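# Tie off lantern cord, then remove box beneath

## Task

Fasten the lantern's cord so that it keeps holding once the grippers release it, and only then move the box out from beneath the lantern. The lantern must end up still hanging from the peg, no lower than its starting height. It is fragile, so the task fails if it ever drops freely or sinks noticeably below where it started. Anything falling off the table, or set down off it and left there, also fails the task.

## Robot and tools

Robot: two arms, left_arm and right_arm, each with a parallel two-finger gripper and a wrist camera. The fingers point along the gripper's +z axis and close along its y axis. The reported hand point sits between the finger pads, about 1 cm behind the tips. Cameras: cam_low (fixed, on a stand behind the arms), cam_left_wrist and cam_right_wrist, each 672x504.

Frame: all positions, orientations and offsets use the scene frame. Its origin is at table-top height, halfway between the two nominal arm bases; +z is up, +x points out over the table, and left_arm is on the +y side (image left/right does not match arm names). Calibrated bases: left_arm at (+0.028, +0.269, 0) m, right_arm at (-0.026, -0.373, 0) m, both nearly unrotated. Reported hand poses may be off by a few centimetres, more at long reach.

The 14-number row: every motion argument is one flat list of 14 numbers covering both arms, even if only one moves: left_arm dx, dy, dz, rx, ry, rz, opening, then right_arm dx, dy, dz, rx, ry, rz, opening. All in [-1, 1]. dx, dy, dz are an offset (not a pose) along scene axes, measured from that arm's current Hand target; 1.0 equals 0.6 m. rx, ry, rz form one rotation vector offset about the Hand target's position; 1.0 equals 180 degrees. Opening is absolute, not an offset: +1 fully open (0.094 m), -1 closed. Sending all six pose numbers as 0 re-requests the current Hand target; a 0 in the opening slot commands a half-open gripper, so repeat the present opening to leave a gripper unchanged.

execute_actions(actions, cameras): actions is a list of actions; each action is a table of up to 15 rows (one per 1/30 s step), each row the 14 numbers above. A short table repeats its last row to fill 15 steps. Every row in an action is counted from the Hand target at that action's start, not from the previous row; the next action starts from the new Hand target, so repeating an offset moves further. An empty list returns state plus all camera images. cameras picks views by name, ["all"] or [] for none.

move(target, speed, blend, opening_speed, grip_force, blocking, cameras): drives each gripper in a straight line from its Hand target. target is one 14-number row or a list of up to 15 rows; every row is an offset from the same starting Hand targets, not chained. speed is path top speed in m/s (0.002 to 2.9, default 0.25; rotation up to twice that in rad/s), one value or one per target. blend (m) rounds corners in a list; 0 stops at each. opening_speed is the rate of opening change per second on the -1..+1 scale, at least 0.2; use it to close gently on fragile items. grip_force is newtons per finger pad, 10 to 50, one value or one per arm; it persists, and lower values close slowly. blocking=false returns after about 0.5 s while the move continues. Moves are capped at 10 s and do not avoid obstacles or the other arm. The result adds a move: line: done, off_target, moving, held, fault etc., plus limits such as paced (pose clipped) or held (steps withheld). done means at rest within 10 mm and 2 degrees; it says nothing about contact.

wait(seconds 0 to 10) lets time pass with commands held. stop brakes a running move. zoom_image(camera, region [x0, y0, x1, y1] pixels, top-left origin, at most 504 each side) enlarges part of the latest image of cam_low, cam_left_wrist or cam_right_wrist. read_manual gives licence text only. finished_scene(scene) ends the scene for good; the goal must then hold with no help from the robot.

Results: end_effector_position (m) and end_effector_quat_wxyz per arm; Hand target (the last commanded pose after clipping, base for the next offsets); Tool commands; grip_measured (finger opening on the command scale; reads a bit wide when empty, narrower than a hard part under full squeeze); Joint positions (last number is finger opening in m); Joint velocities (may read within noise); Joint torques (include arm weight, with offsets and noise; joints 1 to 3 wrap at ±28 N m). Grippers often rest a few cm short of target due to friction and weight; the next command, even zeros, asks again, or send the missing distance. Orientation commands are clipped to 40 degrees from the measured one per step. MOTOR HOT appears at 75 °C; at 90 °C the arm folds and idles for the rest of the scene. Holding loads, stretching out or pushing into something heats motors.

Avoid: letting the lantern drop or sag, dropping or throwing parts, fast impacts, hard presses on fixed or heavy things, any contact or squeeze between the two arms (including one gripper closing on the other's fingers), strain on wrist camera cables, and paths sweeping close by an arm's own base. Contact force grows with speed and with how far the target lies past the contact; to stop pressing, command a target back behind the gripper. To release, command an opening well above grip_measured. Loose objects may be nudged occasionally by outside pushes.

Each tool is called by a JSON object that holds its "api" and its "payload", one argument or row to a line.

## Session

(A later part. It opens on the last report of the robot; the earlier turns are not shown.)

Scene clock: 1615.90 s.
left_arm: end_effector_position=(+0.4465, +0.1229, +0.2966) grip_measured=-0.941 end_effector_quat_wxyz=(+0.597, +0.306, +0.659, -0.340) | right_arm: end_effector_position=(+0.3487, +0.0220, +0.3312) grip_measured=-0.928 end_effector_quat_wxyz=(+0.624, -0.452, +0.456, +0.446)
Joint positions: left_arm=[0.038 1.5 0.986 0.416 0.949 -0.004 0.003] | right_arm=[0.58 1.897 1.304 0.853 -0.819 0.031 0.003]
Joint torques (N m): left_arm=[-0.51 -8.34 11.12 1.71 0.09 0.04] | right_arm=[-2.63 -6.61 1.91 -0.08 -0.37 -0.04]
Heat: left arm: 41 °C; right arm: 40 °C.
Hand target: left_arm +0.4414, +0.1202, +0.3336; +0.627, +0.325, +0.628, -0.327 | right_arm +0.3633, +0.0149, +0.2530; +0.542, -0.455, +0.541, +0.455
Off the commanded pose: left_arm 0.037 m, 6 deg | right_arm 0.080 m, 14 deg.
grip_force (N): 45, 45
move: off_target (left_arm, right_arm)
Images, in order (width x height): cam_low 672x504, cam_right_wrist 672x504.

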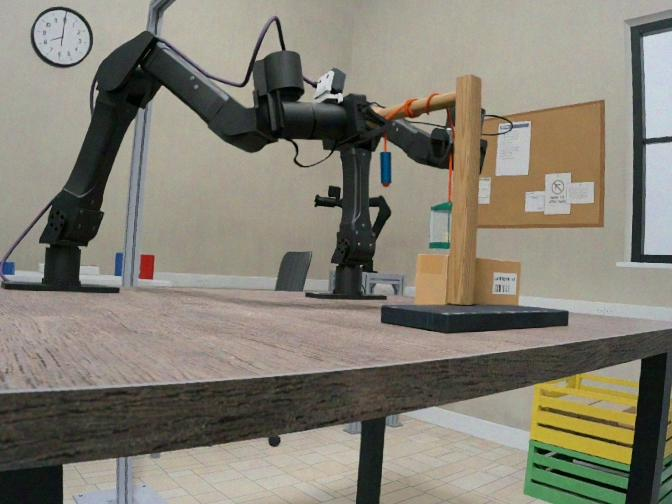

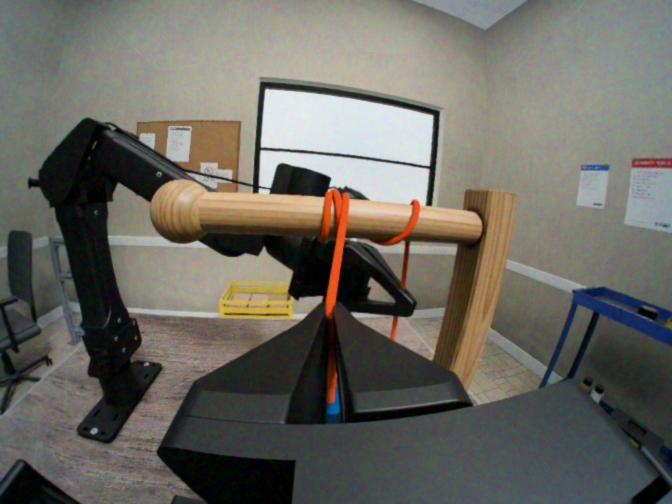

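{"api": "move", "payload": {
  "target": [-0.01,0,0.05,0,0,0,-1.0,0.0,0.075,-0.02,0,0,0,-1.0],
  "speed": 0.04,
  "cameras": ["cam_low","cam_right_wrist"]
}}

{"api": "zoom_image", "payload": {
  "camera": "cam_low",
  "region": [370, 60, 520, 270]
}}

{"api": "zoom_image", "payload": {
  "camera": "cam_right_wrist",
  "region": [280, 150, 520, 330]
}}

Scene clock: 1636.00 s.
left_arm: end_effector_position=(+0.4425, +0.1229, +0.3237) grip_measured=-0.941 end_effector_quat_wxyz=(+0.593, +0.304, +0.663, -0.342) | right_arm: end_effector_position=(+0.3536, +0.0479, +0.3143) grip_measured=-0.928 end_effector_quat_wxyz=(+0.625, -0.444, +0.462, +0.445)
Joint positions: left_arm=[0.038 1.461 1.069 0.282 0.949 -0.004 0.003] | right_arm=[0.63 1.977 1.346 0.879 -0.754 0.024 0.003]
Joint torques (N m): left_arm=[-0.57 -8.17 11.43 1.86 0.1 0.05] | right_arm=[-0.01 -6.19 4.9 -0.2 -0.2 -0.07]
Heat: left arm: 42 °C; right arm: 37 °C.
Hand target: left_arm +0.4353, +0.1202, +0.3637; +0.627, +0.326, +0.628, -0.327 | right_arm +0.3632, +0.0599, +0.2410; +0.541, -0.455, +0.541, +0.455
Off the commanded pose: left_arm 0.041 m, 6 deg | right_arm 0.075 m, 13 deg.
grip_force (N): 45, 45
move: off_target (left_arm, right_arm)
Images, in order (width x height): cam_low 672x504, cam_right_wrist 672x504.

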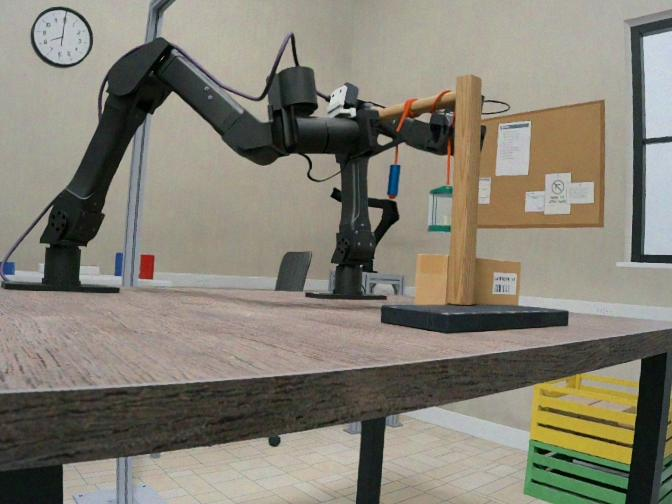

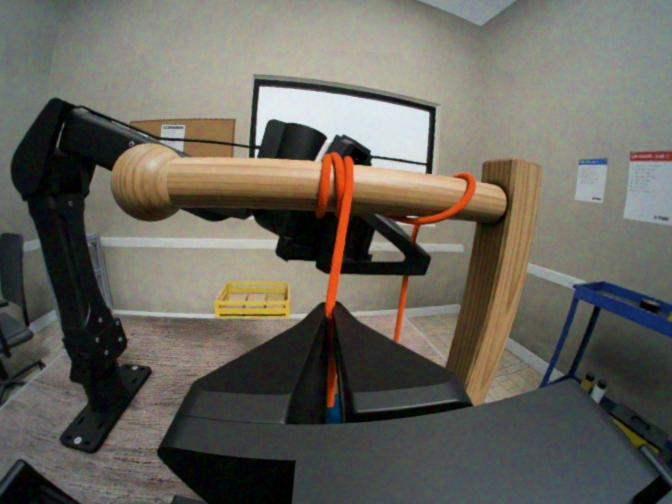

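Scaled by 2.400 from the camera's 672x504 image, which has a finer 960x720 frame.

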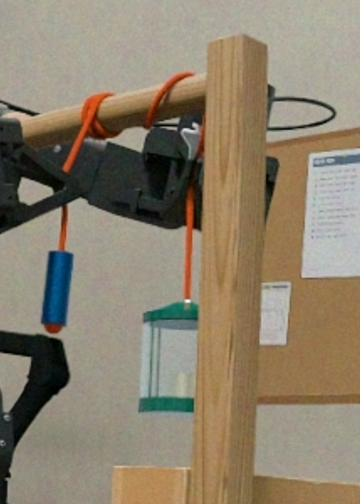

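Scaled by 2.100 from the camera's 672x504 image, which has a finer 960x720 frame.

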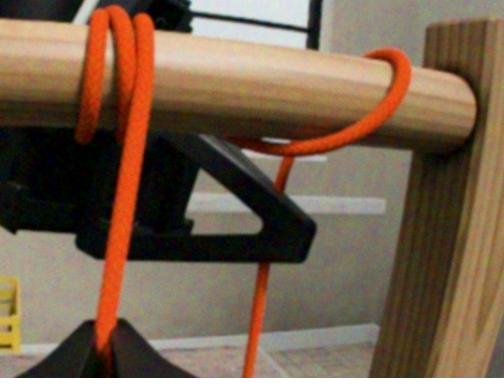

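{"api": "move", "payload": {
  "target": [0,0,0.01,0,0,0,-1.0,0.0,-0.03,-0.12,0,0,0,-1.0],
  "speed": 0.05,
  "cameras": ["cam_low","cam_right_wrist"]
}}

{"api": "zoom_image", "payload": {
  "camera": "cam_low",
  "region": [370, 60, 520, 270]
}}

{"api": "zoom_image", "payload": {
  "camera": "cam_right_wrist",
  "region": [280, 150, 520, 330]
}}

Scene clock: 1649.97 s.
left_arm: end_effector_position=(+0.4431, +0.1229, +0.3280) grip_measured=-0.941 end_effector_quat_wxyz=(+0.591, +0.303, +0.664, -0.343) | right_arm: end_effector_position=(+0.3417, +0.0316, +0.3118) grip_measured=-0.928 end_effector_quat_wxyz=(+0.695, -0.421, +0.392, +0.432)
Joint positions: left_arm=[0.038 1.461 1.089 0.258 0.949 -0.004 0.003] | right_arm=[0.63 2.026 1.214 1.274 -0.706 0.048 0.003]
Joint torques (N m): left_arm=[-0.47 -8.39 11.58 1.83 0.11 0.05] | right_arm=[-2.48 -2.96 -2.07 -0.94 -0.84 0.14]
Heat: left arm: 43 °C; right arm: 36 °C.
Hand target: left_arm +0.4353, +0.1202, +0.3696; +0.627, +0.325, +0.628, -0.327 | right_arm +0.3632, +0.0419, +0.1690; +0.542, -0.455, +0.541, +0.455
Off the commanded pose: left_arm 0.042 m, 7 deg | right_arm 0.145 m, 25 deg.
grip_force (N): 45, 45
move: off_target (left_arm, right_arm)
Images, in order (width x height): cam_low 672x504, cam_right_wrist 672x504.

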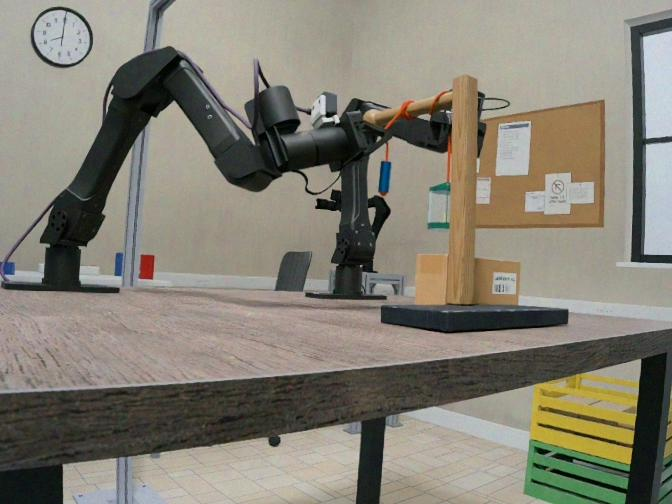

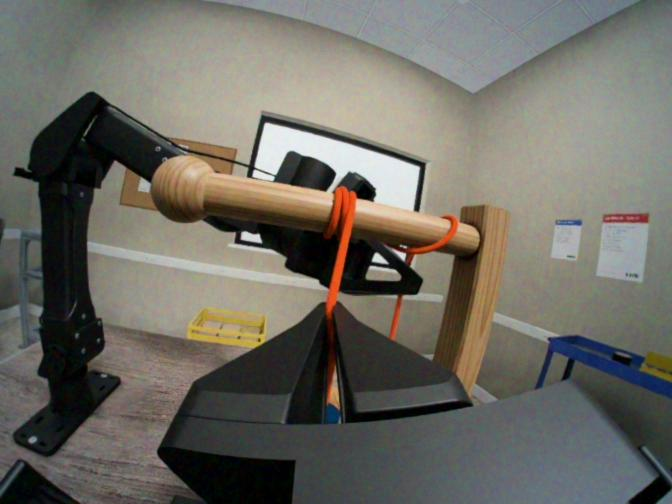

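Scaled by 2.400 from the camera's 672x504 image, which has a finer 960x720 frame.

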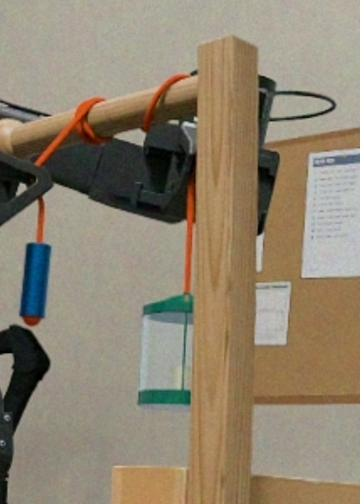

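Scaled by 2.100 from the camera's 672x504 image, which has a finer 960x720 frame.

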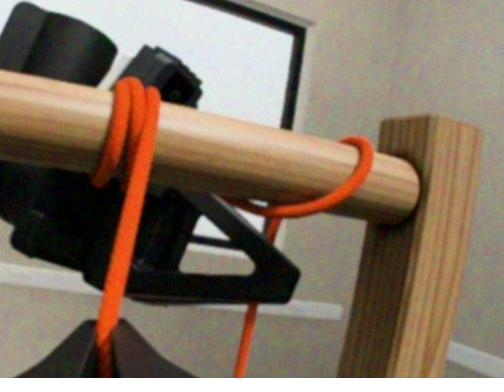

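{"api": "move", "payload": {
  "target": [0,0,0,0,0,0,-1.0,0.063,0.03,0.225,0,0,-0.0833,-1.0],
  "speed": 0.1,
  "cameras": ["cam_low","cam_right_wrist"]
}}

{"api": "zoom_image", "payload": {
  "camera": "cam_right_wrist",
  "region": [240, 110, 480, 350]
}}

Scene clock: 1670.17 s.
left_arm: end_effector_position=(+0.4431, +0.1229, +0.3280) grip_measured=-0.941 end_effector_quat_wxyz=(+0.591, +0.303, +0.664, -0.343) | right_arm: end_effector_position=(+0.3929, +0.0584, +0.3212) grip_measured=-0.928 end_effector_quat_wxyz=(+0.616, -0.384, +0.564, +0.394)
Joint positions: left_arm=[0.038 1.461 1.089 0.258 0.949 -0.004 0.003] | right_arm=[0.665 1.971 1.497 0.554 -0.514 0.01 0.003]
Joint torques (N m): left_arm=[-0.5 -8.32 11.59 1.84 0.11 0.05] | right_arm=[0.06 -10.19 8.79 0.56 0.27 -0.07]
Heat: left arm: 43 °C; right arm: 35 °C.
Hand target: left_arm +0.4353, +0.1202, +0.3696; +0.627, +0.325, +0.628, -0.327 | right_arm +0.4011, +0.0599, +0.3040; +0.596, -0.381, +0.596, +0.381
Off the commanded pose: left_arm 0.042 m, 7 deg | right_arm 0.019 m, 5 deg.
grip_force (N): 45, 45
move: off_target (left_arm, right_arm)
Images, in order (width x height): cam_low 672x504, cam_right_wrist 672x504.

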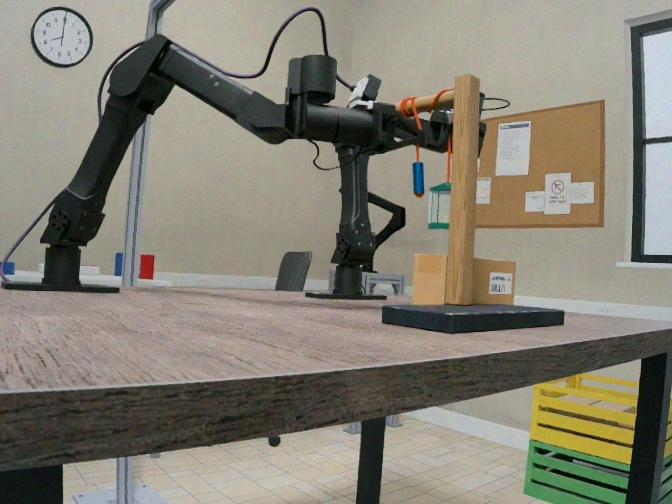

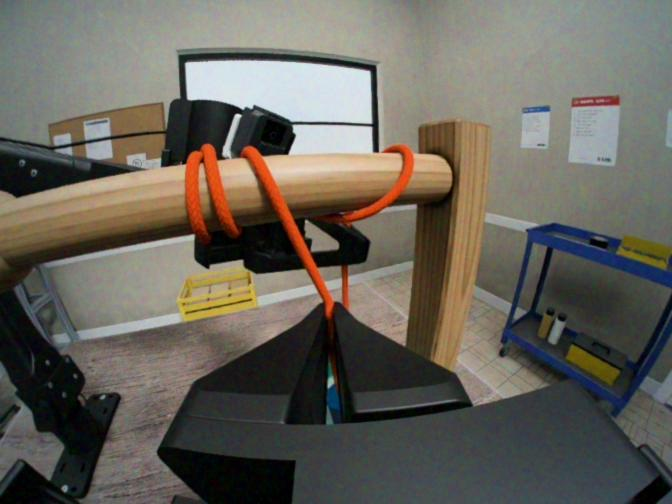

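Scaled by 2.100 from the camera's 672x504 image, which has a finer 960x720 frame.

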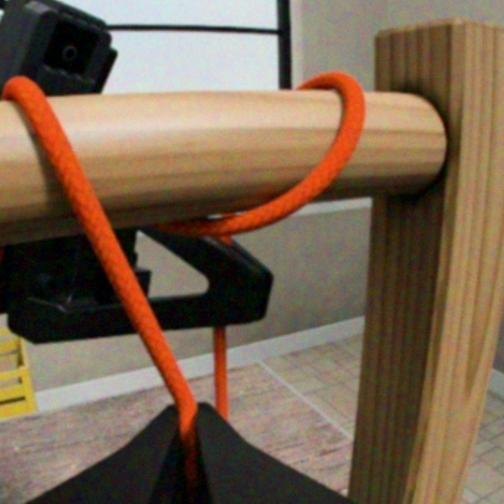

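{"api": "move", "payload": {
  "target": [0,0,0,0,0,0,-1.0,0.0,-0.02,-0.125,0,0,0,-1.0],
  "speed": 0.06,
  "cameras": ["cam_low","cam_right_wrist"]
}}

{"api": "zoom_image", "payload": {
  "camera": "cam_right_wrist",
  "region": [180, 110, 480, 410]
}}

{"api": "zoom_image", "payload": {
  "camera": "cam_low",
  "region": [370, 60, 520, 270]
}}

Scene clock: 1679.47 s.
left_arm: end_effector_position=(+0.4431, +0.1229, +0.3280) grip_measured=-0.941 end_effector_quat_wxyz=(+0.591, +0.303, +0.664, -0.343) | right_arm: end_effector_position=(+0.3772, +0.0454, +0.3135) grip_measured=-0.928 end_effector_quat_wxyz=(+0.672, -0.378, +0.500, +0.395)
Joint positions: left_arm=[0.038 1.461 1.089 0.258 0.949 -0.004 0.003] | right_arm=[0.663 1.976 1.313 0.911 -0.516 0.009 0.003]
Joint torques (N m): left_arm=[-0.53 -8.35 11.56 1.84 0.11 0.05] | right_arm=[-1.44 -6.19 3.44 -0.04 0.13 -0.01]
Heat: left arm: 43 °C; right arm: 36 °C.
Hand target: left_arm +0.4353, +0.1202, +0.3697; +0.627, +0.325, +0.628, -0.327 | right_arm +0.4010, +0.0479, +0.2290; +0.596, -0.381, +0.596, +0.381
Off the commanded pose: left_arm 0.042 m, 7 deg | right_arm 0.088 m, 14 deg.
grip_force (N): 45, 45
move: off_target (left_arm, right_arm)
Images, in order (width x height): cam_low 672x504, cam_right_wrist 672x504.

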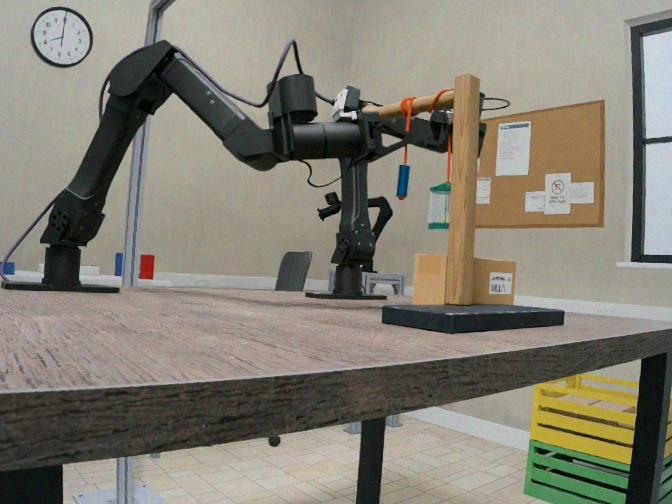

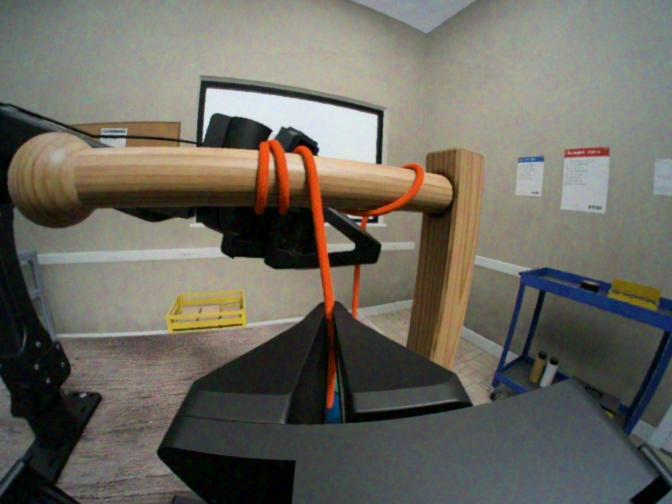

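Scaled by 1.680 from the camera's 672x504 image, which has a finer 960x720 frame.

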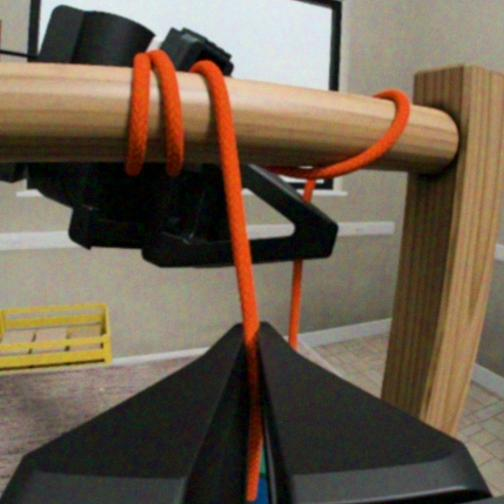

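Scaled by 2.400 from the camera's 672x504 image, which has a finer 960x720 frame.

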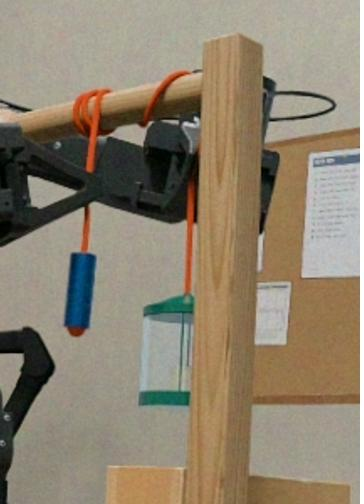

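{"api": "move", "payload": {
  "target": [0.010,0,-0.154,0,0,0,-1.0,-0.046,0.045,0.205,0,0,0.0833,-1.0],
  "speed": 0.035,
  "cameras": ["cam_low","cam_right_wrist","cam_left_wrist"]
}}

{"api": "zoom_image", "payload": {
  "camera": "cam_low",
  "region": [370, 60, 520, 270]
}}

Scene clock: 1703.13 s.
left_arm: end_effector_position=(+0.4408, +0.1230, +0.2867) grip_measured=-0.941 end_effector_quat_wxyz=(+0.632, +0.324, +0.625, -0.323) | right_arm: end_effector_position=(+0.3706, +0.0744, +0.3401) grip_measured=-0.928 end_effector_quat_wxyz=(+0.531, -0.451, +0.554, +0.456)
Joint positions: left_arm=[0.038 1.514 0.876 0.652 0.949 -0.004 0.003] | right_arm=[0.65 2.008 1.719 0.263 -0.758 0.009 0.003]
Joint torques (N m): left_arm=[-0.54 -3.99 6.37 1.7 0.03 0.07] | right_arm=[-0.36 -10.78 10.88 1.2 -0.11 -0.05]
Heat: left arm: 44 °C; right arm: 36 °C.
Hand target: left_arm +0.4413, +0.1202, +0.2772; +0.627, +0.325, +0.628, -0.327 | right_arm +0.3734, +0.0748, +0.3519; +0.541, -0.455, +0.541, +0.455
Off the commanded pose: left_arm 0.010 m, 1 deg | right_arm 0.012 m, 2 deg.
grip_force (N): 45, 45
move: off_target (right_arm)

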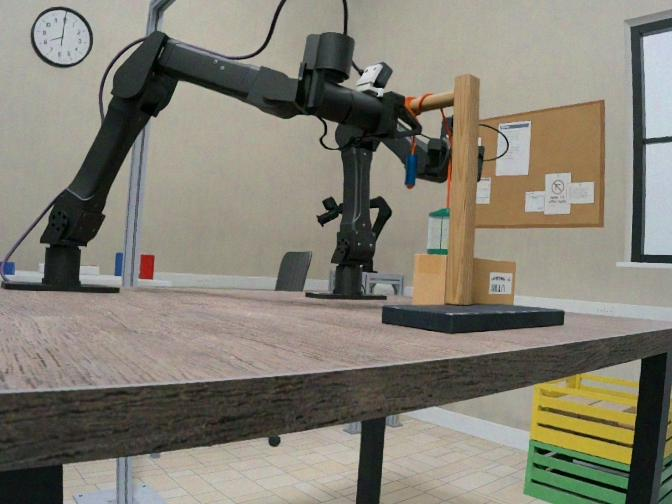

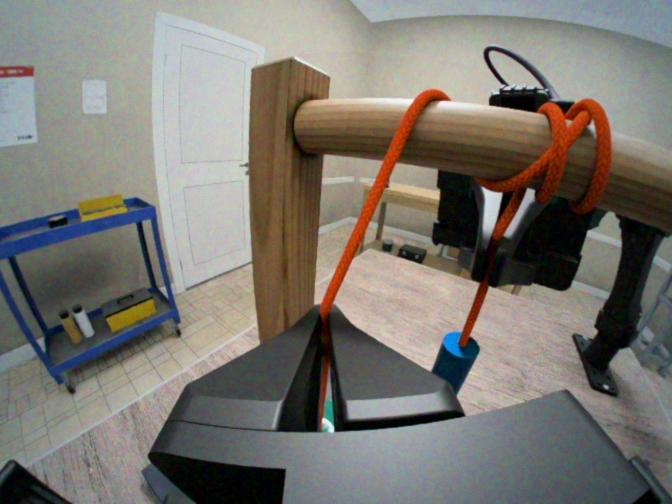

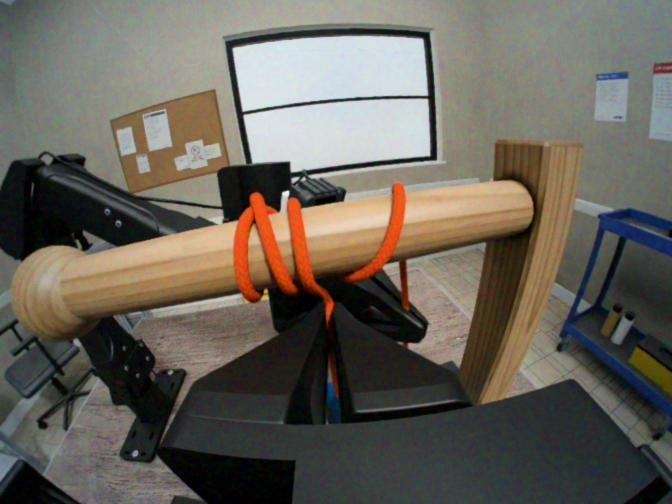

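Scaled by 2.400 from the camera's 672x504 image, which has a finer 960x720 frame.

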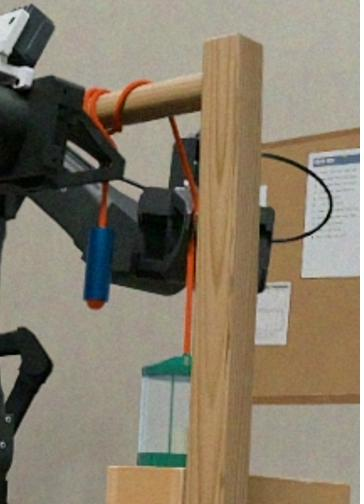

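{"api": "move", "payload": {
  "target": [
    [0,0,0,0,0,0,-0.3,0,0,0,0,0,0,-1.0],
    [-0.115,0.164,0.013,0,0,0,-0.3,0,0,0,0,0,0,-1.0],
    [-0.1355,0.283,-0.095,0,0,0,-0.3,0,0,0,0,0,0,-1.0],
    [-0.1855,-0.0287,-0.129,0.0261,0.0502,0.3047,-0.3,0,0,0,0,0,0,-1.0]
  ],
  "opening_speed": 0.6,
  "speed": [0.1,0.12,0.2,0.2],
  "blend": [0,0.02,0.03,0],
  "cameras": ["cam_low","cam_left_wrist"]
}}

{"api": "zoom_image", "payload": {
  "camera": "cam_low",
  "region": [370, 60, 520, 270]
}}

Scene clock: 1725.27 s.
left_arm: end_effector_position=(+0.3279, +0.1045, +0.1933) grip_measured=-0.301 end_effector_quat_wxyz=(+0.642, +0.008, +0.767, -0.004) | right_arm: end_effector_position=(+0.3705, +0.0744, +0.3400) grip_measured=-0.928 end_effector_quat_wxyz=(+0.531, -0.451, +0.554, +0.457)
Joint positions: left_arm=[-0.889 1.142 0.433 0.425 -0.892 -0.219 0.033] | right_arm=[0.65 2.008 1.719 0.263 -0.758 0.009 0.003]
Joint torques (N m): left_arm=[-0.54 -1.44 9.72 1.41 -0.25 -0.16] | right_arm=[-0.38 -10.81 10.86 1.21 -0.12 -0.05]
Heat: left arm: 42 °C; right arm: 36 °C.
Hand target: left_arm +0.3300, +0.1030, +0.1998; +0.644, -0.001, +0.765, +0.000 | right_arm +0.3734, +0.0748, +0.3520; +0.541, -0.455, +0.541, +0.455
Off the commanded pose: left_arm 0.007 m, 1 deg | right_arm 0.012 m, 2 deg.
grip_force (N): 45, 45
move: off_target (right_arm)
Images, in order (width x height): cam_low 672x504, cam_left_wrist 672x504.

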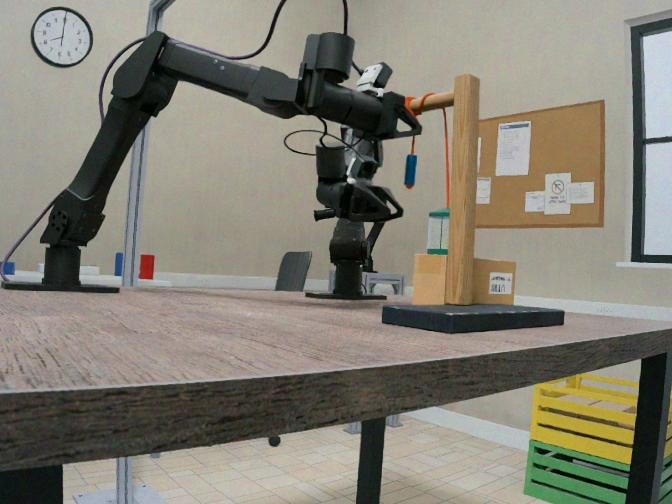

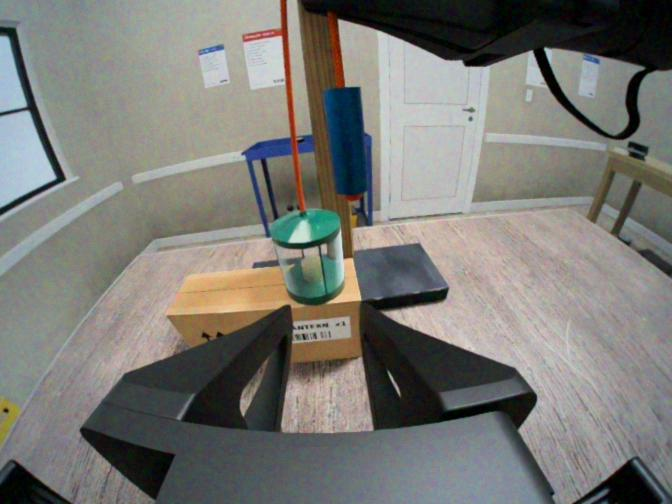

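Scaled by 2.400 from the camera's 672x504 image, which has a finer 960x720 frame.

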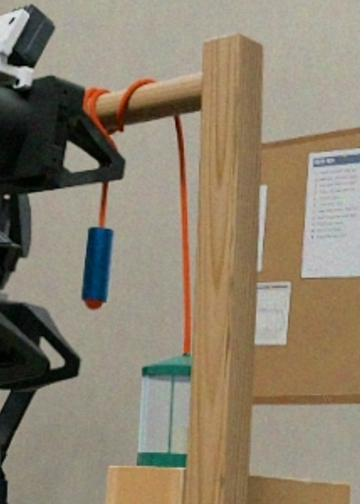

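{"api": "move", "payload": {
  "target": [
    [0.025,-0.0183,0.0837,0,0,0,-0.1,0,0,0,0,0,0,-1.0],
    [0.0833,-0.0183,0.0937,0,0,0,-0.1,0,0,0,0,0,0,-1.0]
  ],
  "opening_speed": 1.0,
  "speed": [0.12,0.06],
  "blend": [0.01,0],
  "cameras": ["cam_left_wrist","cam_right_wrist"]
}}

{"api": "zoom_image", "payload": {
  "camera": "cam_left_wrist",
  "region": [230, 170, 470, 410]
}}

Scene clock: 1750.07 s.
left_arm: end_effector_position=(+0.3746, +0.0946, +0.2463) grip_measured=-0.101 end_effector_quat_wxyz=(+0.638, +0.002, +0.770, +0.003) | right_arm: end_effector_position=(+0.3705, +0.0744, +0.3400) grip_measured=-0.928 end_effector_quat_wxyz=(+0.531, -0.451, +0.554, +0.457)
Joint positions: left_arm=[-0.766 1.236 0.716 0.253 -0.79 -0.183 0.042] | right_arm=[0.65 2.008 1.719 0.262 -0.758 0.009 0.003]
Joint torques (N m): left_arm=[0.57 -2.29 10.3 1.79 -0.03 0.11] | right_arm=[-0.36 -10.81 10.86 1.21 -0.12 -0.05]
Heat: left arm: 40 °C; right arm: 36 °C.
Hand target: left_arm +0.3800, +0.0921, +0.2560; +0.644, -0.001, +0.765, +0.000 | right_arm +0.3734, +0.0748, +0.3519; +0.541, -0.455, +0.541, +0.455
Off the commanded pose: left_arm 0.011 m, 1 deg | right_arm 0.012 m, 2 deg.
grip_force (N): 45, 45
move: off_target (left_arm, right_arm)
Images, in order (width x height): cam_left_wrist 672x504, cam_right_wrist 672x504.

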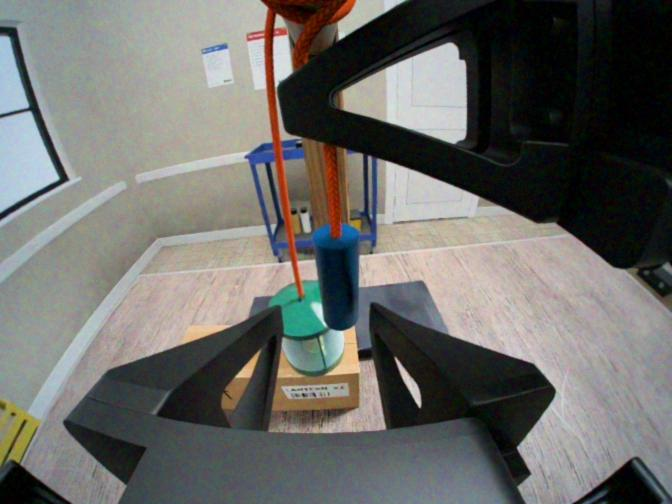

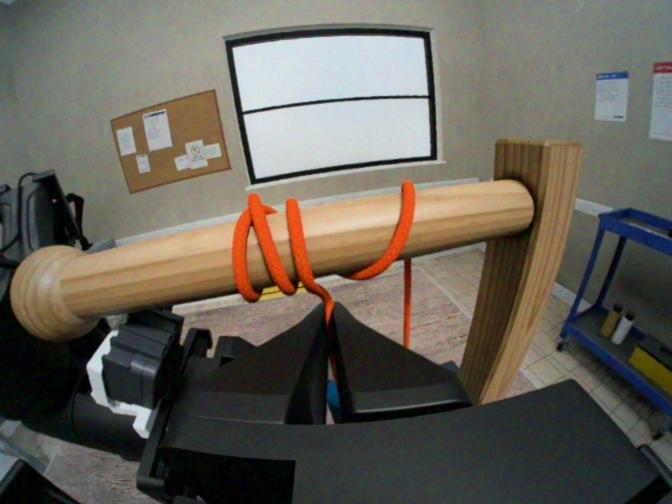

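Scaled by 2.100 from the camera's 672x504 image, which has a finer 960x720 frame.

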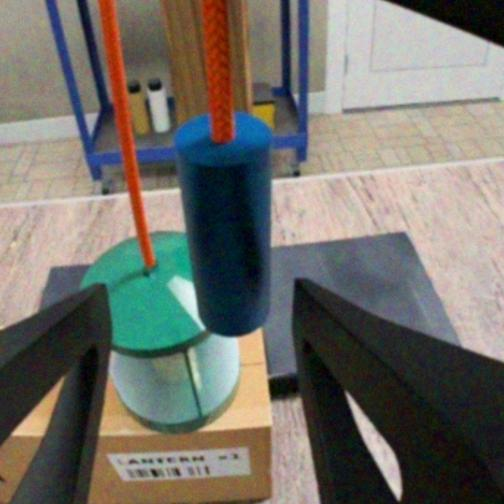

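{"api": "move", "payload": {
  "target": [
    [0.02,-0.008,0.02,0,0,0,-0.1,0,0,0,0,0,0,-1.0],
    [0.02,-0.008,0.02,0,0,0,-0.9,0,0,0,0,0,0,-1.0]
  ],
  "opening_speed": 0.5,
  "speed": 0.06,
  "cameras": ["cam_left_wrist","cam_low"]
}}

{"api": "zoom_image", "payload": {
  "camera": "cam_left_wrist",
  "region": [230, 170, 470, 410]
}}

Scene clock: 1768.10 s.
left_arm: end_effector_position=(+0.3842, +0.0910, +0.2480) grip_measured=-0.634 end_effector_quat_wxyz=(+0.631, +0.008, +0.776, +0.010) | right_arm: end_effector_position=(+0.3705, +0.0744, +0.3400) grip_measured=-0.928 end_effector_quat_wxyz=(+0.531, -0.451, +0.554, +0.457)
Joint positions: left_arm=[-0.748 1.274 0.769 0.215 -0.772 -0.18 0.017] | right_arm=[0.65 2.008 1.719 0.262 -0.758 0.009 0.003]
Joint torques (N m): left_arm=[0.7 -2.93 11.86 1.81 -0.03 0.13] | right_arm=[-0.36 -10.81 10.86 1.21 -0.12 -0.04]
Heat: left arm: 41 °C; right arm: 37 °C.
Hand target: left_arm +0.3920, +0.0872, +0.2680; +0.644, -0.001, +0.765, +0.000 | right_arm +0.3734, +0.0748, +0.3520; +0.541, -0.455, +0.541, +0.455
Off the commanded pose: left_arm 0.022 m, 2 deg | right_arm 0.012 m, 2 deg.
grip_force (N): 45, 45
move: off_target (left_arm, right_arm); target 2's new opening was sent with left_arm's hand 0.022 m and 2 deg from that target
Images, in order (width x height): cam_low 672x504, cam_left_wrist 672x504.

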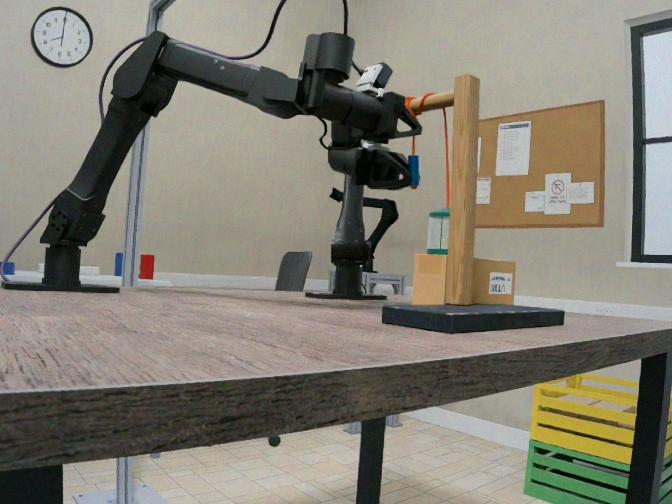

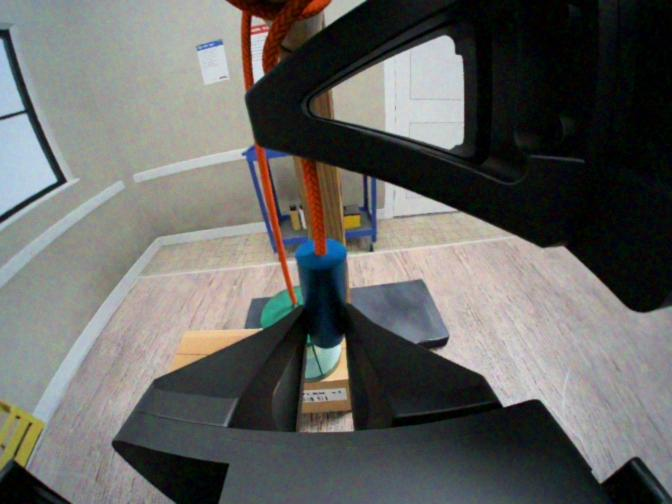

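Scaled by 2.100 from the camera's 672x504 image, which has a finer 960x720 frame.

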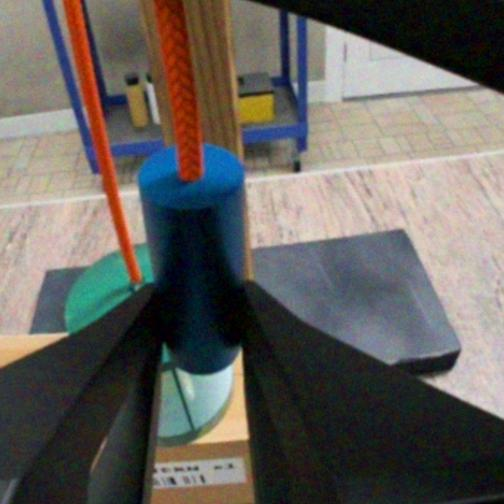

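{"api": "move", "payload": {
  "target": [
    [0,0,0,0,0,0,-0.9,0,0,0,0,0,0,-0.2],
    [0,0,0,0,0,0,-0.9,-0.058,-0.328,0.0,0,0,0,-0.2]
  ],
  "opening_speed": 1.0,
  "speed": 0.15,
  "cameras": ["cam_left_wrist","cam_right_wrist","cam_low"]
}}

{"api": "zoom_image", "payload": {
  "camera": "cam_low",
  "region": [370, 60, 520, 270]
}}

{"api": "zoom_image", "payload": {
  "camera": "cam_right_wrist",
  "region": [180, 110, 480, 410]
}}

Scene clock: 1783.77 s.
left_arm: end_effector_position=(+0.3842, +0.0910, +0.2480) grip_measured=-0.634 end_effector_quat_wxyz=(+0.631, +0.008, +0.776, +0.010) | right_arm: end_effector_position=(+0.3487, -0.1202, +0.3351) grip_measured=-0.203 end_effector_quat_wxyz=(+0.523, -0.441, +0.564, +0.463)
Joint positions: left_arm=[-0.748 1.274 0.769 0.215 -0.772 -0.18 0.017] | right_arm=[0.23 1.613 1.219 0.331 -1.173 0.003 0.037]
Joint torques (N m): left_arm=[0.68 -2.92 11.89 1.82 -0.03 0.14] | right_arm=[-0.06 -10.73 6.86 1.29 -0.15 -0.02]
Heat: left arm: 43 °C; right arm: 36 °C.
Hand target: left_arm +0.3920, +0.0872, +0.2680; +0.644, -0.001, +0.765, +0.000 | right_arm +0.3387, -0.1220, +0.3520; +0.542, -0.455, +0.541, +0.455
Off the commanded pose: left_arm 0.022 m, 2 deg | right_arm 0.020 m, 4 deg.
grip_force (N): 45, 45
move: off_target (left_arm, right_arm)

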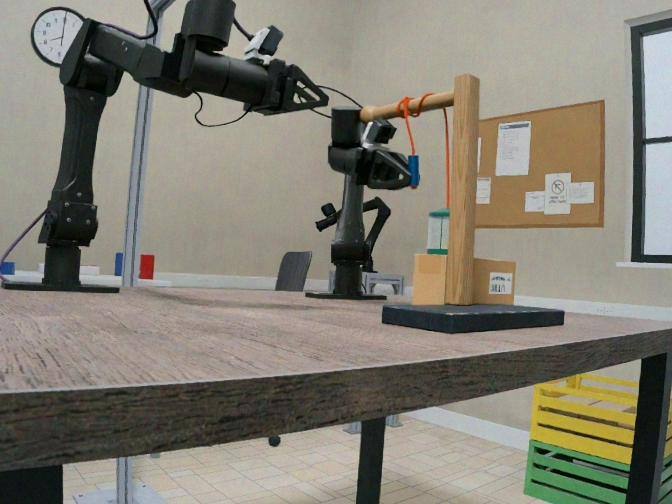

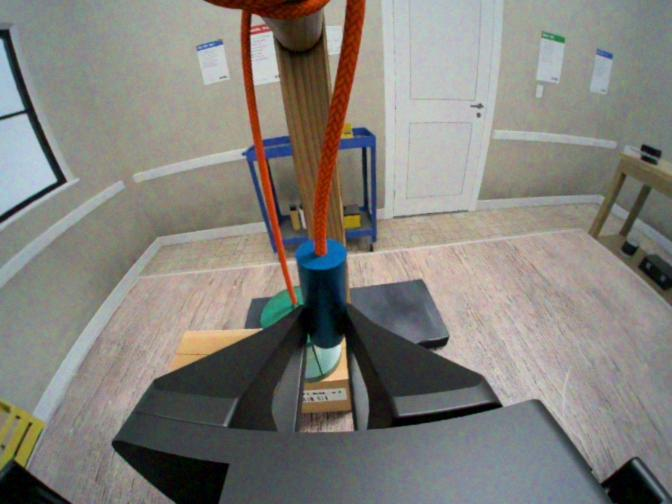

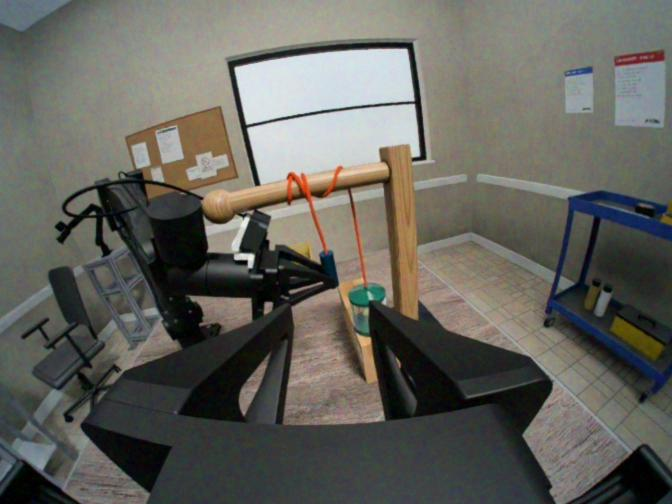

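Scaled by 2.400 from the camera's 672x504 image, which has a finer 960x720 frame.

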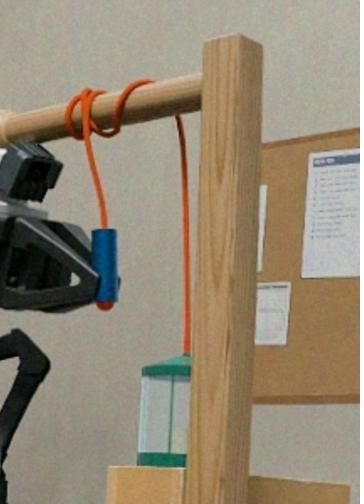

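Scaled by 1.680 from the camera's 672x504 image, which has a finer 960x720 frame.

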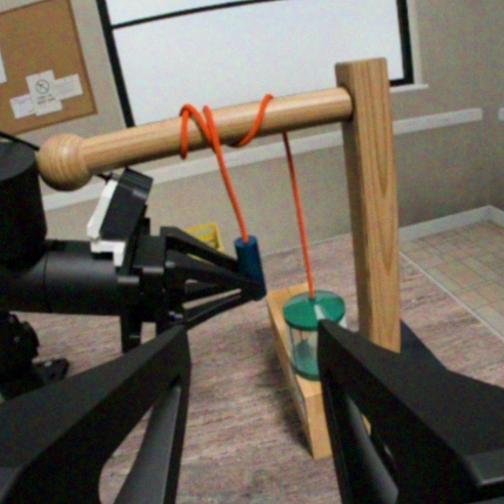

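{"api": "zoom_image", "payload": {
  "camera": "cam_right_wrist",
  "region": [260, 140, 400, 260]
}}

{"api": "zoom_image", "payload": {
  "camera": "cam_low",
  "region": [380, 80, 480, 180]
}}

Scaled by 3.600 from the camera's 672x504 image, which has a finer 960x720 frame.

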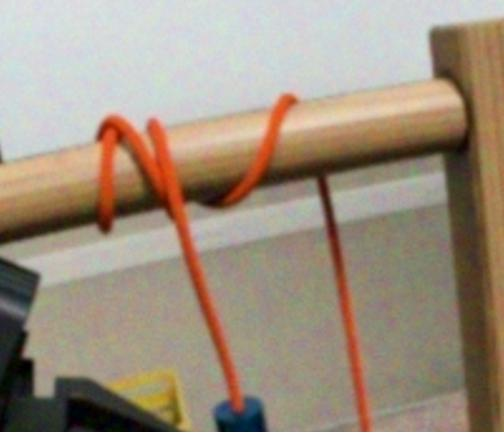

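Scaled by 5.040 from the camera's 672x504 image, which has a finer 960x720 frame.

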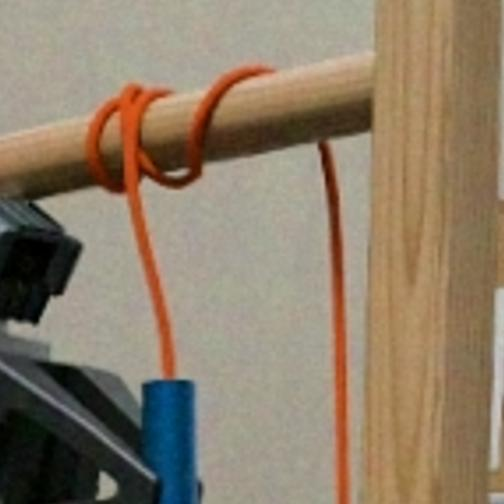

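{"api": "move", "payload": {
  "target": [
    [-0.0783,-0.0953,0.0733,0,0,0,-0.9,0,0,0,0,0,0,-0.2],
    [-0.0783,-0.0953,0.215,0,0,0,-0.9,0,0,0,0,0,0,-0.2],
    [-0.0783,-0.0453,0.29,0,0,0,-0.9,0,0,0,0,0,0,-0.2],
    [-0.0783,0.0713,0.315,0,0,0,-0.9,0,0,0,0,0,0,-0.2],
    [-0.07,0.188,0.2983,0,0,0,-0.9,0,0,0,0,0,0,-0.2]
  ],
  "speed": 0.15,
  "blend": [0.02,0.02,0.02,0.03,0],
  "cameras": ["cam_left_wrist","cam_right_wrist","cam_low"]
}}

{"api": "zoom_image", "payload": {
  "camera": "cam_right_wrist",
  "region": [200, 80, 440, 320]
}}

Scene clock: 1950.67 s.
left_arm: end_effector_position=(+0.3242, +0.1746, +0.3081) grip_measured=-0.634 end_effector_quat_wxyz=(+0.453, +0.102, +0.885, +0.014) | right_arm: end_effector_position=(+0.3485, -0.1201, +0.3352) grip_measured=-0.203 end_effector_quat_wxyz=(+0.523, -0.441, +0.563, +0.463)
Joint positions: left_arm=[-0.466 1.056 1.266 -0.884 -0.337 -0.112 0.017] | right_arm=[0.23 1.613 1.219 0.332 -1.174 0.003 0.037]
Joint torques (N m): left_arm=[0.99 -11.15 16.29 3.64 -1.37 -0.21] | right_arm=[-0.06 -10.73 6.82 1.29 -0.16 -0.02]
Heat: left arm: 47 °C; right arm: 37 °C.
Hand target: left_arm +0.3500, +0.2001, +0.4470; +0.644, -0.001, +0.765, +0.000 | right_arm +0.3386, -0.1220, +0.3520; +0.541, -0.455, +0.541, +0.455
Off the commanded pose: left_arm 0.143 m, 29 deg | right_arm 0.020 m, 4 deg.
grip_force (N): 45, 45
move: off_target (left_arm, right_arm)

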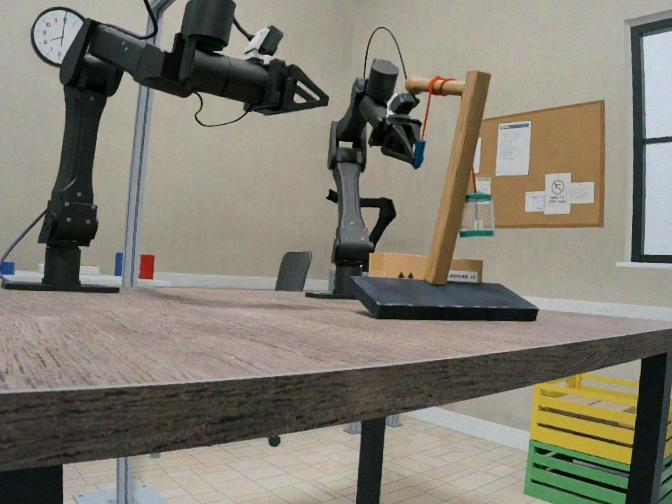

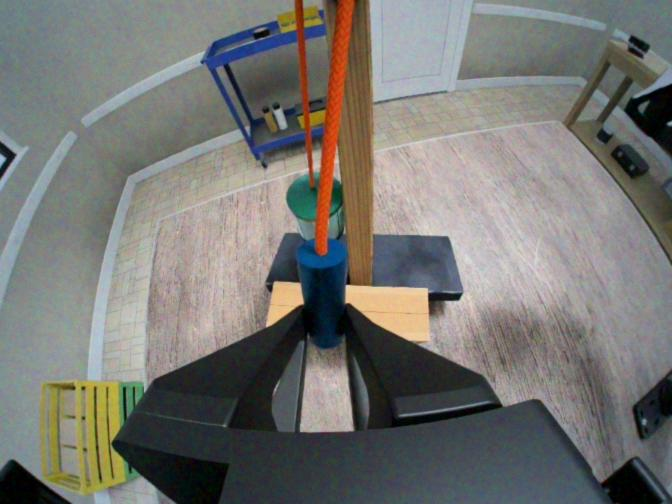

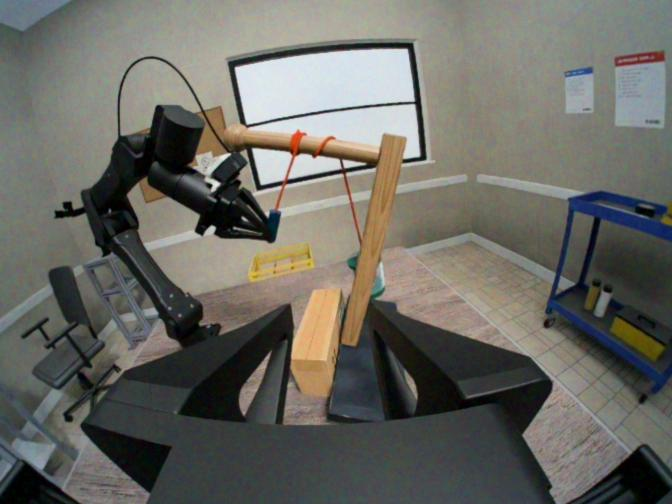

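Scaled by 2.100 from the camera's 672x504 image, which has a finer 960x720 frame.

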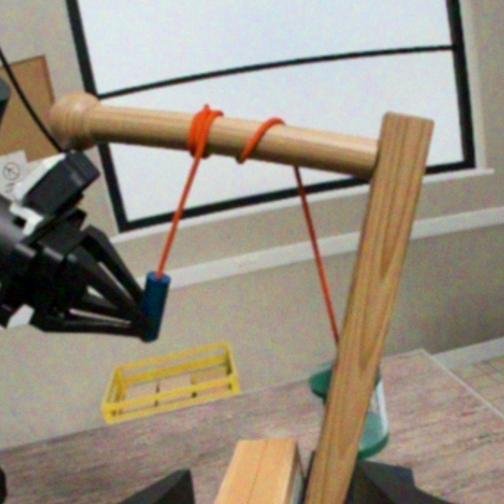

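{"api": "zoom_image", "payload": {
  "camera": "cam_low",
  "region": [330, 50, 550, 340]
}}

{"api": "zoom_image", "payload": {
  "camera": "cam_right_wrist",
  "region": [200, 100, 460, 440]
}}

Scaled by 1.738 from the camera's 672x504 image, which has a finer 960x720 frame.

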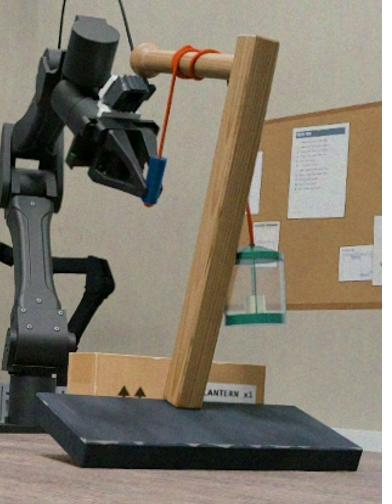

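Scaled by 1.482 from the camera's 672x504 image, which has a finer 960x720 frame.

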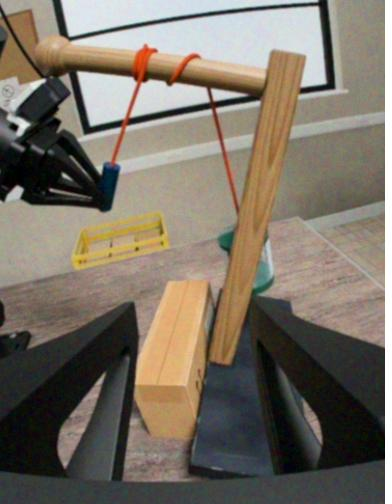

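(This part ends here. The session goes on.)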